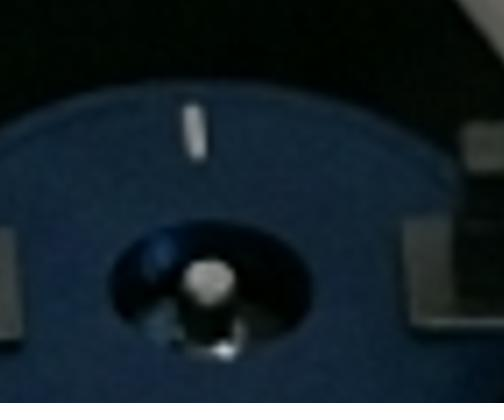

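Emit:
move(target=[0.000116, 0, 0.001663, 0, 0, 0, -0.97, 0.5, -1, 0.000116, 0, 0.001663, 0, 0, 0, -0.97, 0.5, -1], speed=0.01)

Emit:
move(target=[0.000116, 0, 0.001663, 0, 0, 0, -0.97, 0.5, -1, 0.000116, 0, 0.001663, 0, 0, 0, -0.97, 0.5, -1], speed=0.01)

Scene clock: 419.33 s.
left_arm: end_effector_position=(+0.9189, -0.3341, +0.3519) position_measured=173 object_status=2 end_effector_quat_wxyz=(+0.015, +0.908, +0.418, -0.031) | right_arm: end_effector_position=(+0.7588, +0.4638, +0.3374) position_measured=172 object_status=2 end_effector_quat_wxyz=(+0.032, -0.393, +0.919, +0.015)
Joint positions: left_arm=[2.63 -1.081 1.267 -1.744 -1.639 1.767] | right_arm=[3.479 -1.257 1.561 -1.937 -1.537 -0.471]
Joint torques (N m): left_arm=[52.62 -85.88 -91.86 -13.45 16.51 -2.85] | right_arm=[-23.69 -145.56 -33.63 2.98 -3.54 -3.77]
Hand target: left_arm +0.9189, -0.3341, +0.3518; +0.015, +0.908, +0.418, -0.031 | right_arm +0.7588, +0.4638, +0.3374; +0.032, -0.393, +0.919, +0.015
Off the commanded pose: left_arm 0.000 m, 0 deg | right_arm 0.000 m, 0 deg.
move: done

Scene clock: 420.03 s.
left_arm: end_effector_position=(+0.9189, -0.3341, +0.3509) position_measured=173 object_status=2 end_effector_quat_wxyz=(+0.015, +0.908, +0.418, -0.031) | right_arm: end_effector_position=(+0.7588, +0.4638, +0.3364) position_measured=172 object_status=2 end_effector_quat_wxyz=(+0.032, -0.393, +0.919, +0.015)
Joint positions: left_arm=[2.63 -1.081 1.268 -1.745 -1.639 1.767] | right_arm=[3.479 -1.257 1.563 -1.939 -1.537 -0.471]
Joint torques (N m): left_arm=[51.86 -86.51 -91.87 -13.16 16.52 -3.16] | right_arm=[-20.02 -147.32 -33.54 3.21 -3.55 -3.68]
Hand target: left_arm +0.9189, -0.3341, +0.3508; +0.015, +0.908, +0.418, -0.031 | right_arm +0.7588, +0.4638, +0.3364; +0.032, -0.393, +0.919, +0.015
Off the commanded pose: left_arm 0.000 m, 0 deg | right_arm 0.000 m, 0 deg.
move: done

Free-carry baseline here: left [52, −86, −92], right [−22, −147, −34]. Continue.

Emit:
move(target=[0.000116, 0, 0.001663, 0, 0, 0, -0.97, 0.5, -1, 0.000116, 0, 0.001663, 0, 0, 0, -0.97, 0.5, -1], speed=0.01)

Emit:
move(target=[0.000116, 0, 0.001663, 0, 0, 0, -0.97, 0.5, -1, 0.000116, 0, 0.001663, 0, 0, 0, -0.97, 0.5, -1], speed=0.01)

Emit:
move(target=[0.000116, 0, 0.001663, 0, 0, 0, -0.97, 0.5, -1, 0.000116, 0, 0.001663, 0, 0, 0, -0.97, 0.5, -1], speed=0.01)

Scene clock: 421.40 s.
left_arm: end_effector_position=(+0.9189, -0.3341, +0.3498) position_measured=173 object_status=2 end_effector_quat_wxyz=(+0.015, +0.908, +0.418, -0.031) | right_arm: end_effector_position=(+0.7588, +0.4638, +0.3354) position_measured=172 object_status=2 end_effector_quat_wxyz=(+0.032, -0.393, +0.919, +0.015)
Joint positions: left_arm=[2.63 -1.081 1.27 -1.747 -1.639 1.767] | right_arm=[3.479 -1.256 1.564 -1.94 -1.537 -0.471]
Joint torques (N m): left_arm=[49.72 -86.77 -91.27 -13.72 16.7 -2.94] | right_arm=[-18.44 -145.34 -32.95 2.93 -3.99 -2.79]
Hand target: left_arm +0.9189, -0.3341, +0.3498; +0.015, +0.908, +0.418, -0.031 | right_arm +0.7588, +0.4638, +0.3354; +0.032, -0.393, +0.919, +0.015
Off the commanded pose: left_arm 0.000 m, 0 deg | right_arm 0.000 m, 0 deg.
move: done

Scene clock: 422.10 s.
left_arm: end_effector_position=(+0.9189, -0.3341, +0.3489) position_measured=173 object_status=2 end_effector_quat_wxyz=(+0.015, +0.908, +0.418, -0.031) | right_arm: end_effector_position=(+0.7588, +0.4638, +0.3344) position_measured=172 object_status=2 end_effector_quat_wxyz=(+0.032, -0.393, +0.919, +0.015)
Joint positions: left_arm=[2.63 -1.08 1.271 -1.748 -1.639 1.767] | right_arm=[3.479 -1.256 1.565 -1.942 -1.537 -0.471]
Joint torques (N m): left_arm=[52.18 -86.33 -92.1 -13.75 16.48 -2.63] | right_arm=[-14.64 -146.98 -33.31 2.95 -4.11 -1.78]
Hand target: left_arm +0.9189, -0.3341, +0.3488; +0.015, +0.908, +0.418, -0.031 | right_arm +0.7588, +0.4638, +0.3344; +0.032, -0.393, +0.919, +0.015
Off the commanded pose: left_arm 0.000 m, 0 deg | right_arm 0.000 m, 0 deg.
move: done

Scene clock: 422.80 s.
left_arm: end_effector_position=(+0.9189, -0.3341, +0.3478) position_measured=173 object_status=2 end_effector_quat_wxyz=(+0.015, +0.908, +0.418, -0.031) | right_arm: end_effector_position=(+0.7588, +0.4638, +0.3334) position_measured=172 object_status=2 end_effector_quat_wxyz=(+0.032, -0.393, +0.919, +0.015)
Joint positions: left_arm=[2.63 -1.08 1.272 -1.75 -1.639 1.767] | right_arm=[3.479 -1.255 1.566 -1.944 -1.537 -0.471]
Joint torques (N m): left_arm=[50.41 -86.58 -91.51 -13.24 16.38 -2.75] | right_arm=[-11.34 -145.73 -32.95 3.09 -4.42 -1.31]
Hand target: left_arm +0.9189, -0.3341, +0.3478; +0.015, +0.908, +0.418, -0.031 | right_arm +0.7588, +0.4638, +0.3334; +0.032, -0.393, +0.919, +0.015
Off the commanded pose: left_arm 0.000 m, 0 deg | right_arm 0.000 m, 0 deg.
move: done

Emit:
move(target=[0.000116, 0, 0.001663, 0, 0, 0, -0.97, 0.5, -1, 0.000116, 0, 0.001663, 0, 0, 0, -0.97, 0.5, -1], speed=0.01)

Emit:
move(target=[0.000116, 0, 0.001663, 0, 0, 0, -0.97, 0.5, -1, 0.000116, 0, 0.001663, 0, 0, 0, -0.97, 0.5, -1], speed=0.01)

Emit:
move(target=[0.000116, 0, 0.001663, 0, 0, 0, -0.97, 0.5, -1, 0.000116, 0, 0.001663, 0, 0, 0, -0.97, 0.5, -1], speed=0.01)

Scene clock: 424.40 s.
left_arm: end_effector_position=(+0.9189, -0.3341, +0.3468) position_measured=173 object_status=2 end_effector_quat_wxyz=(+0.015, +0.908, +0.418, -0.031) | right_arm: end_effector_position=(+0.7588, +0.4638, +0.3324) position_measured=172 object_status=2 end_effector_quat_wxyz=(+0.032, -0.393, +0.919, +0.015)
Joint positions: left_arm=[2.63 -1.08 1.273 -1.752 -1.639 1.767] | right_arm=[3.479 -1.255 1.567 -1.945 -1.537 -0.471]
Joint torques (N m): left_arm=[51.04 -88.01 -91.63 -13.23 16.46 -2.16] | right_arm=[-9.27 -144.3 -33.63 2.55 -4.61 1.02]
Hand target: left_arm +0.9189, -0.3341, +0.3468; +0.015, +0.908, +0.418, -0.031 | right_arm +0.7588, +0.4638, +0.3324; +0.032, -0.393, +0.919, +0.015
Off the commanded pose: left_arm 0.000 m, 0 deg | right_arm 0.000 m, 0 deg.
move: done

Scene clock: 425.10 s.
left_arm: end_effector_position=(+0.9189, -0.3341, +0.3460) position_measured=173 object_status=2 end_effector_quat_wxyz=(+0.015, +0.908, +0.418, -0.031) | right_arm: end_effector_position=(+0.7588, +0.4638, +0.3316) position_measured=172 object_status=2 end_effector_quat_wxyz=(+0.032, -0.393, +0.919, +0.015)
Joint positions: left_arm=[2.63 -1.079 1.275 -1.753 -1.639 1.767] | right_arm=[3.479 -1.254 1.568 -1.947 -1.537 -0.471]
Joint torques (N m): left_arm=[49.08 -76.29 -71.61 -10.81 16.4 -2.11] | right_arm=[-8.49 -120.96 -25.02 3.02 -4.63 1.85]
Hand target: left_arm +0.9189, -0.3341, +0.3458; +0.015, +0.908, +0.418, -0.031 | right_arm +0.7588, +0.4638, +0.3314; +0.032, -0.393, +0.919, +0.015
Off the commanded pose: left_arm 0.000 m, 0 deg | right_arm 0.000 m, 0 deg.
move: done

Scene clock: 425.80 s.
left_arm: end_effector_position=(+0.9189, -0.3341, +0.3451) position_measured=173 object_status=2 end_effector_quat_wxyz=(+0.015, +0.908, +0.418, -0.031) | right_arm: end_effector_position=(+0.7589, +0.4638, +0.3306) position_measured=172 object_status=2 end_effector_quat_wxyz=(+0.032, -0.393, +0.919, +0.015)
Joint positions: left_arm=[2.63 -1.079 1.276 -1.755 -1.639 1.767] | right_arm=[3.479 -1.254 1.57 -1.949 -1.537 -0.471]
Joint torques (N m): left_arm=[43.57 -48.36 -31.31 -4.58 14.97 -1.72] | right_arm=[-7.36 -70.31 -8.49 5.01 -3.85 1.97]
Hand target: left_arm +0.9189, -0.3341, +0.3448; +0.015, +0.908, +0.418, -0.031 | right_arm +0.7588, +0.4638, +0.3304; +0.032, -0.393, +0.919, +0.015
Off the commanded pose: left_arm 0.000 m, 0 deg | right_arm 0.000 m, 0 deg.
move: done

Emit:
move([
  [-0.001163, 0, -0.016626, 0, 0, 0, -0.97, 0.5, -1, -0.001163, 0, -0.016626, 0, 0, 0, -0.97, 0.5, -1],
  [-0.003183, 0.02895, -0.016486, 0.0031, 0, 0.04434, -0.97, 0.5, -1, -0.003088, 0.0276, -0.016491, 0.0031, 0, 0.04434, -0.97, 0.5, -1],
  [-0.001787, 0.02895, 0.003465, 0.0031, 0, 0.04434, -0.97, 0.5, -1, -0.001692, 0.0276, 0.00346, 0.0031, 0, 0.04434, -0.97, 0.5, -1],
], speed=[0.03, 0.03, 0.015])

Scene clock: 432.30 s.
left_arm: end_effector_position=(+0.9315, -0.3462, +0.3440) position_measured=173 object_status=2 end_effector_quat_wxyz=(+0.013, +0.935, +0.354, -0.032) | right_arm: end_effector_position=(+0.7477, +0.4761, +0.3294) position_measured=172 object_status=2 end_effector_quat_wxyz=(+0.034, -0.328, +0.944, +0.012)
Joint positions: left_arm=[2.625 -1.048 1.229 -1.731 -1.636 1.901] | right_arm=[3.5 -1.259 1.579 -1.959 -1.548 -0.31]
Joint torques (N m): left_arm=[26.5 -5.85 7.13 -5.79 8.32 2.85] | right_arm=[-5.14 12.46 16.33 6.06 -3.06 2.17]
Hand target: left_arm +0.9313, -0.3463, +0.3428; +0.012, +0.935, +0.354, -0.032 | right_arm +0.7476, +0.4760, +0.3284; +0.033, -0.328, +0.944, +0.012
Off the commanded pose: left_arm 0.001 m, 0 deg | right_arm 0.001 m, 0 deg.
move: done

Emit:
move([
  [-0.000407, 0, -0.005819, 0, 0, 0, -0.97, 0.5, -1, -0.000407, 0, -0.005819, 0, 0, 0, -0.97, 0.5, -1],
  [-0.000407, -0.002178, -0.005819, -0.000232, 0, -0.003326, -0.97, 0.5, -1, -0.000407, -0.002076, -0.005819, -0.000232, 0, -0.003326, -0.97, 0.5, -1],
  [-0.000233, -0.002178, -0.003325, -0.000232, 0, -0.003326, -0.97, 0.5, -1, -0.000233, -0.002076, -0.003325, -0.000232, 0, -0.003326, -0.97, 0.5, -1],
], speed=0.01)

Scene clock: 437.03 s.
left_arm: end_effector_position=(+0.9305, -0.3453, +0.3454) position_measured=173 object_status=2 end_effector_quat_wxyz=(+0.013, +0.933, +0.359, -0.032) | right_arm: end_effector_position=(+0.7484, +0.4751, +0.3311) position_measured=172 object_status=2 end_effector_quat_wxyz=(+0.033, -0.333, +0.942, +0.013)
Joint positions: left_arm=[2.625 -1.051 1.23 -1.729 -1.637 1.891] | right_arm=[3.498 -1.259 1.577 -1.955 -1.547 -0.322]
Joint torques (N m): left_arm=[42.7 -70.3 -47.11 -10.62 8.97 -3.49] | right_arm=[-17.29 -90.45 -13.57 4.66 -1.71 -3.68]
Hand target: left_arm +0.9304, -0.3453, +0.3448; +0.013, +0.933, +0.359, -0.032 | right_arm +0.7484, +0.4751, +0.3304; +0.033, -0.333, +0.942, +0.013
Off the commanded pose: left_arm 0.001 m, 0 deg | right_arm 0.001 m, 0 deg.
move: done

Emit:
move([
  [-0.000349, 0, -0.004988, 0, 0, 0, -0.97, 0.5, -1, -0.000349, 0, -0.004988, 0, 0, 0, -0.97, 0.5, -1],
  [-0.000349, -0.00363, -0.004988, -0.000387, 0, -0.005542, -0.97, 0.5, -1, -0.000349, -0.00346, -0.004988, -0.000387, 0, -0.005542, -0.97, 0.5, -1],
  [0, -0.00363, 0, -0.000387, 0, -0.005542, -0.97, 0.5, -1, 0, -0.00346, 0, -0.000387, 0, -0.005542, -0.97, 0.5, -1],
], speed=0.015)

Scene clock: 443.10 s.
left_arm: end_effector_position=(+0.9291, -0.3437, +0.3455) position_measured=173 object_status=2 end_effector_quat_wxyz=(+0.013, +0.930, +0.367, -0.032) | right_arm: end_effector_position=(+0.7498, +0.4735, +0.3310) position_measured=172 object_status=2 end_effector_quat_wxyz=(+0.033, -0.341, +0.939, +0.013)
Joint positions: left_arm=[2.626 -1.055 1.236 -1.733 -1.637 1.875] | right_arm=[3.495 -1.259 1.576 -1.955 -1.546 -0.342]
Joint torques (N m): left_arm=[43.58 -62.55 -53.76 -12.14 10.11 -2.98] | right_arm=[-16.07 -87.85 -13.25 4.11 -2.2 -3.88]
Hand target: left_arm +0.9290, -0.3437, +0.3448; +0.013, +0.930, +0.367, -0.032 | right_arm +0.7497, +0.4735, +0.3304; +0.033, -0.341, +0.939, +0.013
Off the commanded pose: left_arm 0.001 m, 0 deg | right_arm 0.001 m, 0 deg.
move: done

Emit:
move([
  [-0.000349, 0, -0.004988, 0, 0, 0, -0.97, 0.5, -1, -0.000349, 0, -0.004988, 0, 0, 0, -0.97, 0.5, -1],
  [-0.000349, 0.010164, -0.004988, 0.001084, 0, 0.015518, -0.97, 0.5, -1, -0.000349, 0.009688, -0.004988, 0.001084, 0, 0.015518, -0.97, 0.5, -1],
  [0, 0.010164, 0, 0.001084, 0, 0.015518, -0.97, 0.5, -1, 0, 0.009688, 0, 0.001084, 0, 0.015518, -0.97, 0.5, -1],
], speed=[0.02, 0.03, 0.015])

Scene clock: 449.13 s.
left_arm: end_effector_position=(+0.9332, -0.3482, +0.3455) position_measured=173 object_status=2 end_effector_quat_wxyz=(+0.012, +0.938, +0.344, -0.032) | right_arm: end_effector_position=(+0.7460, +0.4779, +0.3311) position_measured=172 object_status=2 end_effector_quat_wxyz=(+0.033, -0.318, +0.947, +0.012)
Joint positions: left_arm=[2.624 -1.044 1.219 -1.723 -1.636 1.921] | right_arm=[3.503 -1.26 1.578 -1.956 -1.549 -0.286]
Joint torques (N m): left_arm=[31.86 -62.96 -57 -12.22 18.26 2.8] | right_arm=[1.17 -99.36 -12.46 6.35 -5.64 2.45]
Hand target: left_arm +0.9331, -0.3481, +0.3448; +0.012, +0.938, +0.344, -0.032 | right_arm +0.7460, +0.4779, +0.3304; +0.033, -0.318, +0.947, +0.012
Off the commanded pose: left_arm 0.001 m, 0 deg | right_arm 0.001 m, 0 deg.
move: done

Emit:
move(target=[0, 0.00726, 0, 0.000774, 0, 0.011084, -0.97, 0.5, -1, 0, 0.00692, 0, 0.000774, 0, 0.011084, -0.97, 0.5, -1], speed=0.03)

Emit:
move(target=[0, 0.00726, 0, 0.000774, 0, 0.011084, -0.97, 0.5, -1, 0, 0.00692, 0, 0.000774, 0, 0.011084, -0.97, 0.5, -1], speed=0.03)

Scene clock: 452.17 s.
left_arm: end_effector_position=(+0.9359, -0.3514, +0.3448) position_measured=173 object_status=2 end_effector_quat_wxyz=(+0.012, +0.944, +0.328, -0.033) | right_arm: end_effector_position=(+0.7435, +0.4812, +0.3304) position_measured=172 object_status=2 end_effector_quat_wxyz=(+0.033, -0.302, +0.953, +0.011)
Joint positions: left_arm=[2.622 -1.036 1.208 -1.717 -1.635 1.954] | right_arm=[3.508 -1.26 1.58 -1.958 -1.552 -0.246]
Joint torques (N m): left_arm=[16.88 -26.78 -56.9 -6.82 18.36 3.33] | right_arm=[3.05 -101.16 2.44 8.51 -6.07 2.87]
Hand target: left_arm +0.9359, -0.3515, +0.3448; +0.012, +0.944, +0.328, -0.033 | right_arm +0.7435, +0.4812, +0.3304; +0.033, -0.302, +0.953, +0.011
Off the commanded pose: left_arm 0.000 m, 0 deg | right_arm 0.000 m, 0 deg.
move: done

Scene clock: 453.17 s.
left_arm: end_effector_position=(+0.9386, -0.3549, +0.3448) position_measured=173 object_status=2 end_effector_quat_wxyz=(+0.011, +0.950, +0.311, -0.033) | right_arm: end_effector_position=(+0.7411, +0.4846, +0.3304) position_measured=172 object_status=2 end_effector_quat_wxyz=(+0.033, -0.285, +0.958, +0.011)
Joint positions: left_arm=[2.62 -1.029 1.196 -1.71 -1.634 1.987] | right_arm=[3.514 -1.261 1.58 -1.959 -1.555 -0.206]
Joint torques (N m): left_arm=[20.77 -25.85 -57.23 -7.13 19.83 2.56] | right_arm=[4.31 -106.08 2.76 9.15 -5.7 2.66]
Hand target: left_arm +0.9386, -0.3549, +0.3448; +0.011, +0.950, +0.311, -0.033 | right_arm +0.7411, +0.4846, +0.3304; +0.033, -0.285, +0.958, +0.011
Off the commanded pose: left_arm 0.000 m, 0 deg | right_arm 0.000 m, 0 deg.
move: done

Emit:
move([
  [-0.000291, 0, -0.004157, 0, 0, 0, -0.97, 0.5, -1, -0.000291, 0, -0.004157, 0, 0, 0, -0.97, 0.5, -1],
  [-0.000291, -0.005445, -0.004157, -0.000581, 0, -0.008313, -0.97, 0.5, -1, -0.000291, -0.00519, -0.004157, -0.000581, 0, -0.008313, -0.97, 0.5, -1],
  [0, -0.005445, 0, -0.000581, 0, -0.008313, -0.97, 0.5, -1, 0, -0.00519, 0, -0.000581, 0, -0.008313, -0.97, 0.5, -1],
], speed=[0.02, 0.03, 0.015])

Emit:
move([
  [-0.000291, 0, -0.004157, 0, 0, 0, -0.97, 0.5, -1, -0.000291, 0, -0.004157, 0, 0, 0, -0.97, 0.5, -1],
  [-0.000291, -0.005445, -0.004157, -0.000581, 0, -0.008313, -0.97, 0.5, -1, -0.000291, -0.00519, -0.004157, -0.000581, 0, -0.008313, -0.97, 0.5, -1],
  [0, -0.005445, 0, -0.000581, 0, -0.008313, -0.97, 0.5, -1, 0, -0.00519, 0, -0.000581, 0, -0.008313, -0.97, 0.5, -1],
], speed=[0.02, 0.03, 0.015])

Emit:
move([
  [-0.000291, 0, -0.004157, 0, 0, 0, -0.97, 0.5, -1, -0.000291, 0, -0.004157, 0, 0, 0, -0.97, 0.5, -1],
  [-0.000291, -0.005445, -0.004157, -0.000581, 0, -0.008313, -0.97, 0.5, -1, -0.000291, -0.00519, -0.004157, -0.000581, 0, -0.008313, -0.97, 0.5, -1],
  [0, -0.005445, 0, -0.000581, 0, -0.008313, -0.97, 0.5, -1, 0, -0.00519, 0, -0.000581, 0, -0.008313, -0.97, 0.5, -1],
], speed=[0.02, 0.03, 0.015])

Scene clock: 459.27 s.
left_arm: end_effector_position=(+0.9368, -0.3522, +0.3456) position_measured=173 object_status=2 end_effector_quat_wxyz=(+0.012, +0.946, +0.324, -0.032) | right_arm: end_effector_position=(+0.7429, +0.4821, +0.3312) position_measured=172 object_status=2 end_effector_quat_wxyz=(+0.034, -0.297, +0.954, +0.011)
Joint positions: left_arm=[2.622 -1.035 1.204 -1.715 -1.635 1.963] | right_arm=[3.51 -1.261 1.579 -1.958 -1.553 -0.236]
Joint torques (N m): left_arm=[54.65 -65.87 -60.75 -15.42 16.32 -3.07] | right_arm=[-10.65 -100.93 -10.85 6.57 -1.5 -3.92]
Hand target: left_arm +0.9367, -0.3523, +0.3448; +0.011, +0.946, +0.324, -0.033 | right_arm +0.7428, +0.4820, +0.3304; +0.033, -0.297, +0.954, +0.011
Off the commanded pose: left_arm 0.001 m, 0 deg | right_arm 0.001 m, 0 deg.
move: done

Scene clock: 460.87 s.
left_arm: end_effector_position=(+0.9348, -0.3497, +0.3456) position_measured=173 object_status=2 end_effector_quat_wxyz=(+0.012, +0.941, +0.336, -0.032) | right_arm: end_effector_position=(+0.7446, +0.4795, +0.3312) position_measured=172 object_status=2 end_effector_quat_wxyz=(+0.034, -0.310, +0.950, +0.012)
Joint positions: left_arm=[2.623 -1.04 1.213 -1.72 -1.635 1.938] | right_arm=[3.505 -1.261 1.579 -1.957 -1.551 -0.266]
Joint torques (N m): left_arm=[58.09 -66.21 -63.6 -15.01 16.93 -3.45] | right_arm=[-11.23 -102.39 -10.55 7.05 -2.25 -3.97]
Hand target: left_arm +0.9347, -0.3497, +0.3448; +0.012, +0.941, +0.336, -0.032 | right_arm +0.7446, +0.4794, +0.3304; +0.033, -0.310, +0.950, +0.012
Off the commanded pose: left_arm 0.001 m, 0 deg | right_arm 0.001 m, 0 deg.
move: done

Scene clock: 462.47 s.
left_arm: end_effector_position=(+0.9327, -0.3471, +0.3456) position_measured=173 object_status=2 end_effector_quat_wxyz=(+0.013, +0.937, +0.348, -0.032) | right_arm: end_effector_position=(+0.7465, +0.4770, +0.3311) position_measured=172 object_status=2 end_effector_quat_wxyz=(+0.033, -0.322, +0.946, +0.012)
Joint positions: left_arm=[2.624 -1.046 1.222 -1.725 -1.636 1.913] | right_arm=[3.501 -1.261 1.579 -1.956 -1.549 -0.296]
Joint torques (N m): left_arm=[60.89 -63.14 -61 -14.72 17.77 -3.05] | right_arm=[-16.05 -101.69 -9.68 7.24 -2.67 -4.04]
Hand target: left_arm +0.9326, -0.3471, +0.3448; +0.012, +0.937, +0.348, -0.032 | right_arm +0.7464, +0.4769, +0.3304; +0.033, -0.322, +0.946, +0.012
Off the commanded pose: left_arm 0.001 m, 0 deg | right_arm 0.001 m, 0 deg.
move: done

Emit:
move([
  [-0.000291, 0, -0.004157, 0, 0, 0, -0.97, 0.5, -1, -0.000291, 0, -0.004157, 0, 0, 0, -0.97, 0.5, -1],
  [-0.000291, -0.005445, -0.004157, -0.000581, 0, -0.008313, -0.97, 0.5, -1, -0.000291, -0.00519, -0.004157, -0.000581, 0, -0.008313, -0.97, 0.5, -1],
  [0, -0.005445, 0, -0.000581, 0, -0.008313, -0.97, 0.5, -1, 0, -0.00519, 0, -0.000581, 0, -0.008313, -0.97, 0.5, -1],
], speed=[0.02, 0.03, 0.015])

Emit:
move([
  [-0.000291, 0, -0.004157, 0, 0, 0, -0.97, 0.5, -1, -0.000291, 0, -0.004157, 0, 0, 0, -0.97, 0.5, -1],
  [-0.000291, -0.005445, -0.004157, -0.000581, 0, -0.008313, -0.97, 0.5, -1, -0.000291, -0.00519, -0.004157, -0.000581, 0, -0.008313, -0.97, 0.5, -1],
  [0, -0.005445, 0, -0.000581, 0, -0.008313, -0.97, 0.5, -1, 0, -0.00519, 0, -0.000581, 0, -0.008313, -0.97, 0.5, -1],
], speed=[0.02, 0.03, 0.015])

Emit:
move([
  [-0.000291, 0, -0.004157, 0, 0, 0, -0.97, 0.5, -1, -0.000291, 0, -0.004157, 0, 0, 0, -0.97, 0.5, -1],
  [-0.000291, -0.005445, -0.004157, -0.000581, 0, -0.008313, -0.97, 0.5, -1, -0.000291, -0.00519, -0.004157, -0.000581, 0, -0.008313, -0.97, 0.5, -1],
  [0, -0.005445, 0, -0.000581, 0, -0.008313, -0.97, 0.5, -1, 0, -0.00519, 0, -0.000581, 0, -0.008313, -0.97, 0.5, -1],
], speed=[0.02, 0.03, 0.015])

Emit:
move([
  [-0.000291, 0, -0.004157, 0, 0, 0, -0.97, 0.5, -1, -0.000291, 0, -0.004157, 0, 0, 0, -0.97, 0.5, -1],
  [-0.000291, -0.005445, -0.004157, -0.000581, 0, -0.008313, -0.97, 0.5, -1, -0.000291, -0.00519, -0.004157, -0.000581, 0, -0.008313, -0.97, 0.5, -1],
  [0, -0.005445, 0, -0.000581, 0, -0.008313, -0.97, 0.5, -1, 0, -0.00519, 0, -0.000581, 0, -0.008313, -0.97, 0.5, -1],
], speed=[0.02, 0.03, 0.015])

Scene clock: 467.20 s.
left_arm: end_effector_position=(+0.9306, -0.3447, +0.3456) position_measured=173 object_status=2 end_effector_quat_wxyz=(+0.013, +0.932, +0.360, -0.032) | right_arm: end_effector_position=(+0.7484, +0.4745, +0.3311) position_measured=172 object_status=2 end_effector_quat_wxyz=(+0.033, -0.335, +0.942, +0.013)
Joint positions: left_arm=[2.626 -1.051 1.231 -1.73 -1.637 1.888] | right_arm=[3.497 -1.26 1.578 -1.955 -1.547 -0.326]
Joint torques (N m): left_arm=[64.09 -64.45 -61.37 -14.49 18.33 -3.5] | right_arm=[-18.98 -101.68 -9.77 7.93 -3.34 -4.08]
Hand target: left_arm +0.9305, -0.3447, +0.3448; +0.013, +0.932, +0.360, -0.032 | right_arm +0.7483, +0.4745, +0.3304; +0.033, -0.335, +0.942, +0.013
Off the commanded pose: left_arm 0.001 m, 0 deg | right_arm 0.001 m, 0 deg.
move: done

Scene clock: 468.80 s.
left_arm: end_effector_position=(+0.9283, -0.3423, +0.3451) position_measured=173 object_status=2 end_effector_quat_wxyz=(+0.013, +0.927, +0.373, -0.032) | right_arm: end_effector_position=(+0.7503, +0.4721, +0.3306) position_measured=172 object_status=2 end_effector_quat_wxyz=(+0.033, -0.347, +0.937, +0.013)
Joint positions: left_arm=[2.627 -1.057 1.24 -1.735 -1.637 1.863] | right_arm=[3.493 -1.259 1.577 -1.954 -1.545 -0.357]
Joint torques (N m): left_arm=[73.33 -83.92 -96.69 -17.41 19.25 -2.99] | right_arm=[-19.71 -155.18 -25.89 7.76 -3.65 -3.86]
Hand target: left_arm +0.9283, -0.3423, +0.3448; +0.013, +0.927, +0.373, -0.032 | right_arm +0.7503, +0.4720, +0.3304; +0.033, -0.347, +0.937, +0.013
Off the commanded pose: left_arm 0.000 m, 0 deg | right_arm 0.000 m, 0 deg.
move: done

Scene clock: 470.37 s.
left_arm: end_effector_position=(+0.9262, -0.3399, +0.3456) position_measured=173 object_status=2 end_effector_quat_wxyz=(+0.014, +0.922, +0.385, -0.032) | right_arm: end_effector_position=(+0.7524, +0.4697, +0.3311) position_measured=172 object_status=2 end_effector_quat_wxyz=(+0.033, -0.359, +0.933, +0.013)
Joint positions: left_arm=[2.628 -1.063 1.249 -1.74 -1.638 1.838] | right_arm=[3.489 -1.259 1.575 -1.953 -1.543 -0.387]
Joint torques (N m): left_arm=[72.29 -68.27 -57.85 -11.16 19.5 -3.14] | right_arm=[-19.19 -105.79 -8.3 8.24 -4.31 -3.94]
Hand target: left_arm +0.9260, -0.3399, +0.3448; +0.014, +0.922, +0.385, -0.032 | right_arm +0.7523, +0.4697, +0.3304; +0.033, -0.359, +0.933, +0.013
Off the commanded pose: left_arm 0.001 m, 0 deg | right_arm 0.001 m, 0 deg.
move: done

Scene clock: 471.97 s.
left_arm: end_effector_position=(+0.9238, -0.3376, +0.3456) position_measured=173 object_status=2 end_effector_quat_wxyz=(+0.014, +0.917, +0.397, -0.031) | right_arm: end_effector_position=(+0.7545, +0.4674, +0.3311) position_measured=172 object_status=2 end_effector_quat_wxyz=(+0.033, -0.371, +0.928, +0.014)
Joint positions: left_arm=[2.629 -1.068 1.258 -1.745 -1.638 1.813] | right_arm=[3.485 -1.258 1.574 -1.952 -1.541 -0.417]
Joint torques (N m): left_arm=[70.38 -66.28 -58.76 -12.23 19.77 -3.23] | right_arm=[-23.57 -101.61 -6.91 8.56 -5.1 -3.77]
Hand target: left_arm +0.9237, -0.3376, +0.3448; +0.014, +0.917, +0.397, -0.032 | right_arm +0.7544, +0.4674, +0.3304; +0.032, -0.371, +0.928, +0.014
Off the commanded pose: left_arm 0.001 m, 0 deg | right_arm 0.001 m, 0 deg.
move: done

Emit:
move([
  [-0.000291, 0, -0.004157, 0, 0, 0, -0.97, 0.5, -1, -0.000291, 0, -0.004157, 0, 0, 0, -0.97, 0.5, -1],
  [-0.001241, 0.01089, -0.004091, 0.001161, 0, 0.016626, -0.97, 0.5, -1, -0.001241, 0.01038, -0.004091, 0.001161, 0, 0.016626, -0.97, 0.5, -1],
  [-0.00095, 0.01089, 0.000066, 0.001161, 0, 0.016626, -0.97, 0.5, -1, -0.00095, 0.01038, 0.000066, 0.001161, 0, 0.016626, -0.97, 0.5, -1],
], speed=[0.02, 0.03, 0.015])

Scene clock: 477.17 s.
left_arm: end_effector_position=(+0.9281, -0.3425, +0.3450) position_measured=173 object_status=2 end_effector_quat_wxyz=(+0.013, +0.927, +0.373, -0.032) | right_arm: end_effector_position=(+0.7505, +0.4723, +0.3307) position_measured=172 object_status=2 end_effector_quat_wxyz=(+0.033, -0.347, +0.937, +0.013)
Joint positions: left_arm=[2.627 -1.057 1.24 -1.735 -1.637 1.863] | right_arm=[3.493 -1.259 1.576 -1.954 -1.545 -0.357]
Joint torques (N m): left_arm=[30.2 -91.61 -101.65 -16.78 20.9 2.87] | right_arm=[1.26 -144.96 -32.48 3.43 -6.17 2.93]
Hand target: left_arm +0.9281, -0.3425, +0.3448; +0.013, +0.927, +0.373, -0.032 | right_arm +0.7505, +0.4723, +0.3304; +0.033, -0.347, +0.937, +0.013
Off the commanded pose: left_arm 0.000 m, 0 deg | right_arm 0.000 m, 0 deg.
move: done

Emit:
move(target=[0.000116, 0, 0.001663, 0, 0, 0, -0.97, 0.5, -1, 0.000116, 0, 0.001663, 0, 0, 0, -0.97, 0.5, -1], speed=0.01)

Emit:
move(target=[0.000116, 0, 0.001663, 0, 0, 0, -0.97, 0.5, -1, 0.000116, 0, 0.001663, 0, 0, 0, -0.97, 0.5, -1], speed=0.01)

Emit:
move(target=[0.000116, 0, 0.001663, 0, 0, 0, -0.97, 0.5, -1, 0.000116, 0, 0.001663, 0, 0, 0, -0.97, 0.5, -1], speed=0.01)

Scene clock: 478.90 s.
left_arm: end_effector_position=(+0.9281, -0.3425, +0.3439) position_measured=173 object_status=2 end_effector_quat_wxyz=(+0.013, +0.927, +0.373, -0.032) | right_arm: end_effector_position=(+0.7505, +0.4723, +0.3295) position_measured=172 object_status=2 end_effector_quat_wxyz=(+0.033, -0.347, +0.937, +0.013)
Joint positions: left_arm=[2.627 -1.056 1.242 -1.737 -1.637 1.863] | right_arm=[3.493 -1.258 1.578 -1.956 -1.545 -0.357]
Joint torques (N m): left_arm=[30.32 -93.32 -103.02 -17.09 17.36 3.16] | right_arm=[2.76 -142.67 -32.51 3.54 -6.02 2.92]
Hand target: left_arm +0.9281, -0.3425, +0.3438; +0.013, +0.927, +0.373, -0.032 | right_arm +0.7505, +0.4723, +0.3294; +0.033, -0.347, +0.937, +0.013
Off the commanded pose: left_arm 0.000 m, 0 deg | right_arm 0.000 m, 0 deg.
move: done

Scene clock: 479.60 s.
left_arm: end_effector_position=(+0.9281, -0.3425, +0.3429) position_measured=173 object_status=2 end_effector_quat_wxyz=(+0.013, +0.927, +0.373, -0.032) | right_arm: end_effector_position=(+0.7505, +0.4723, +0.3285) position_measured=172 object_status=2 end_effector_quat_wxyz=(+0.033, -0.347, +0.937, +0.013)
Joint positions: left_arm=[2.627 -1.056 1.243 -1.738 -1.637 1.863] | right_arm=[3.493 -1.257 1.579 -1.958 -1.545 -0.357]
Joint torques (N m): left_arm=[30.39 -92.23 -102.72 -16.8 16.53 3.03] | right_arm=[2.34 -143.93 -31.29 3.01 -5.96 2.87]
Hand target: left_arm +0.9281, -0.3425, +0.3428; +0.013, +0.927, +0.373, -0.032 | right_arm +0.7505, +0.4723, +0.3284; +0.033, -0.347, +0.937, +0.013
Off the commanded pose: left_arm 0.000 m, 0 deg | right_arm 0.000 m, 0 deg.
move: done

Scene clock: 480.30 s.
left_arm: end_effector_position=(+0.9281, -0.3425, +0.3419) position_measured=173 object_status=2 end_effector_quat_wxyz=(+0.013, +0.927, +0.373, -0.032) | right_arm: end_effector_position=(+0.7505, +0.4723, +0.3275) position_measured=172 object_status=2 end_effector_quat_wxyz=(+0.033, -0.347, +0.937, +0.013)
Joint positions: left_arm=[2.627 -1.056 1.244 -1.74 -1.637 1.863] | right_arm=[3.493 -1.257 1.58 -1.959 -1.545 -0.357]
Joint torques (N m): left_arm=[32.12 -94.05 -103.7 -16.21 16.19 2.83] | right_arm=[1.72 -144.07 -32.07 3.34 -5.62 2.63]
Hand target: left_arm +0.9281, -0.3425, +0.3418; +0.013, +0.927, +0.373, -0.032 | right_arm +0.7505, +0.4723, +0.3274; +0.033, -0.347, +0.937, +0.013
Off the commanded pose: left_arm 0.000 m, 0 deg | right_arm 0.000 m, 0 deg.
move: done

Emit:
move(target=[0.000081, 0, 0.001164, 0, 0, 0, -0.97, 0.5, -1, 0.000081, 0, 0.001164, 0, 0, 0, -0.97, 0.5, -1], speed=0.01)

Emit:
move(target=[0.000058, 0, 0.000831, 0, 0, 0, -0.97, 0.5, -1, 0.000058, 0, 0.000831, 0, 0, 0, -0.97, 0.5, -1], speed=0.01)

Scene clock: 482.77 s.
left_arm: end_effector_position=(+0.9281, -0.3425, +0.3413) position_measured=173 object_status=2 end_effector_quat_wxyz=(+0.013, +0.927, +0.373, -0.032) | right_arm: end_effector_position=(+0.7505, +0.4723, +0.3268) position_measured=172 object_status=2 end_effector_quat_wxyz=(+0.033, -0.347, +0.937, +0.013)
Joint positions: left_arm=[2.627 -1.056 1.245 -1.741 -1.637 1.863] | right_arm=[3.493 -1.257 1.581 -1.961 -1.545 -0.357]
Joint torques (N m): left_arm=[31.06 -85.89 -88.11 -15.84 16.16 2.95] | right_arm=[0.21 -127.54 -25.72 3.03 -5.36 2.51]
Hand target: left_arm +0.9281, -0.3425, +0.3411; +0.013, +0.927, +0.373, -0.032 | right_arm +0.7505, +0.4723, +0.3267; +0.033, -0.347, +0.937, +0.013
Off the commanded pose: left_arm 0.000 m, 0 deg | right_arm 0.000 m, 0 deg.
move: done

Scene clock: 483.47 s.
left_arm: end_effector_position=(+0.9281, -0.3425, +0.3408) position_measured=173 object_status=2 end_effector_quat_wxyz=(+0.013, +0.927, +0.373, -0.032) | right_arm: end_effector_position=(+0.7505, +0.4723, +0.3263) position_measured=172 object_status=2 end_effector_quat_wxyz=(+0.033, -0.347, +0.937, +0.013)
Joint positions: left_arm=[2.627 -1.055 1.246 -1.742 -1.637 1.863] | right_arm=[3.493 -1.256 1.581 -1.961 -1.545 -0.357]
Joint torques (N m): left_arm=[31.97 -68.52 -64.44 -13.88 16.08 2.62] | right_arm=[-2.1 -95.99 -18.5 2.84 -5.61 2.55]
Hand target: left_arm +0.9281, -0.3425, +0.3406; +0.013, +0.927, +0.373, -0.032 | right_arm +0.7505, +0.4723, +0.3262; +0.033, -0.347, +0.937, +0.013
Off the commanded pose: left_arm 0.000 m, 0 deg | right_arm 0.000 m, 0 deg.
move: done


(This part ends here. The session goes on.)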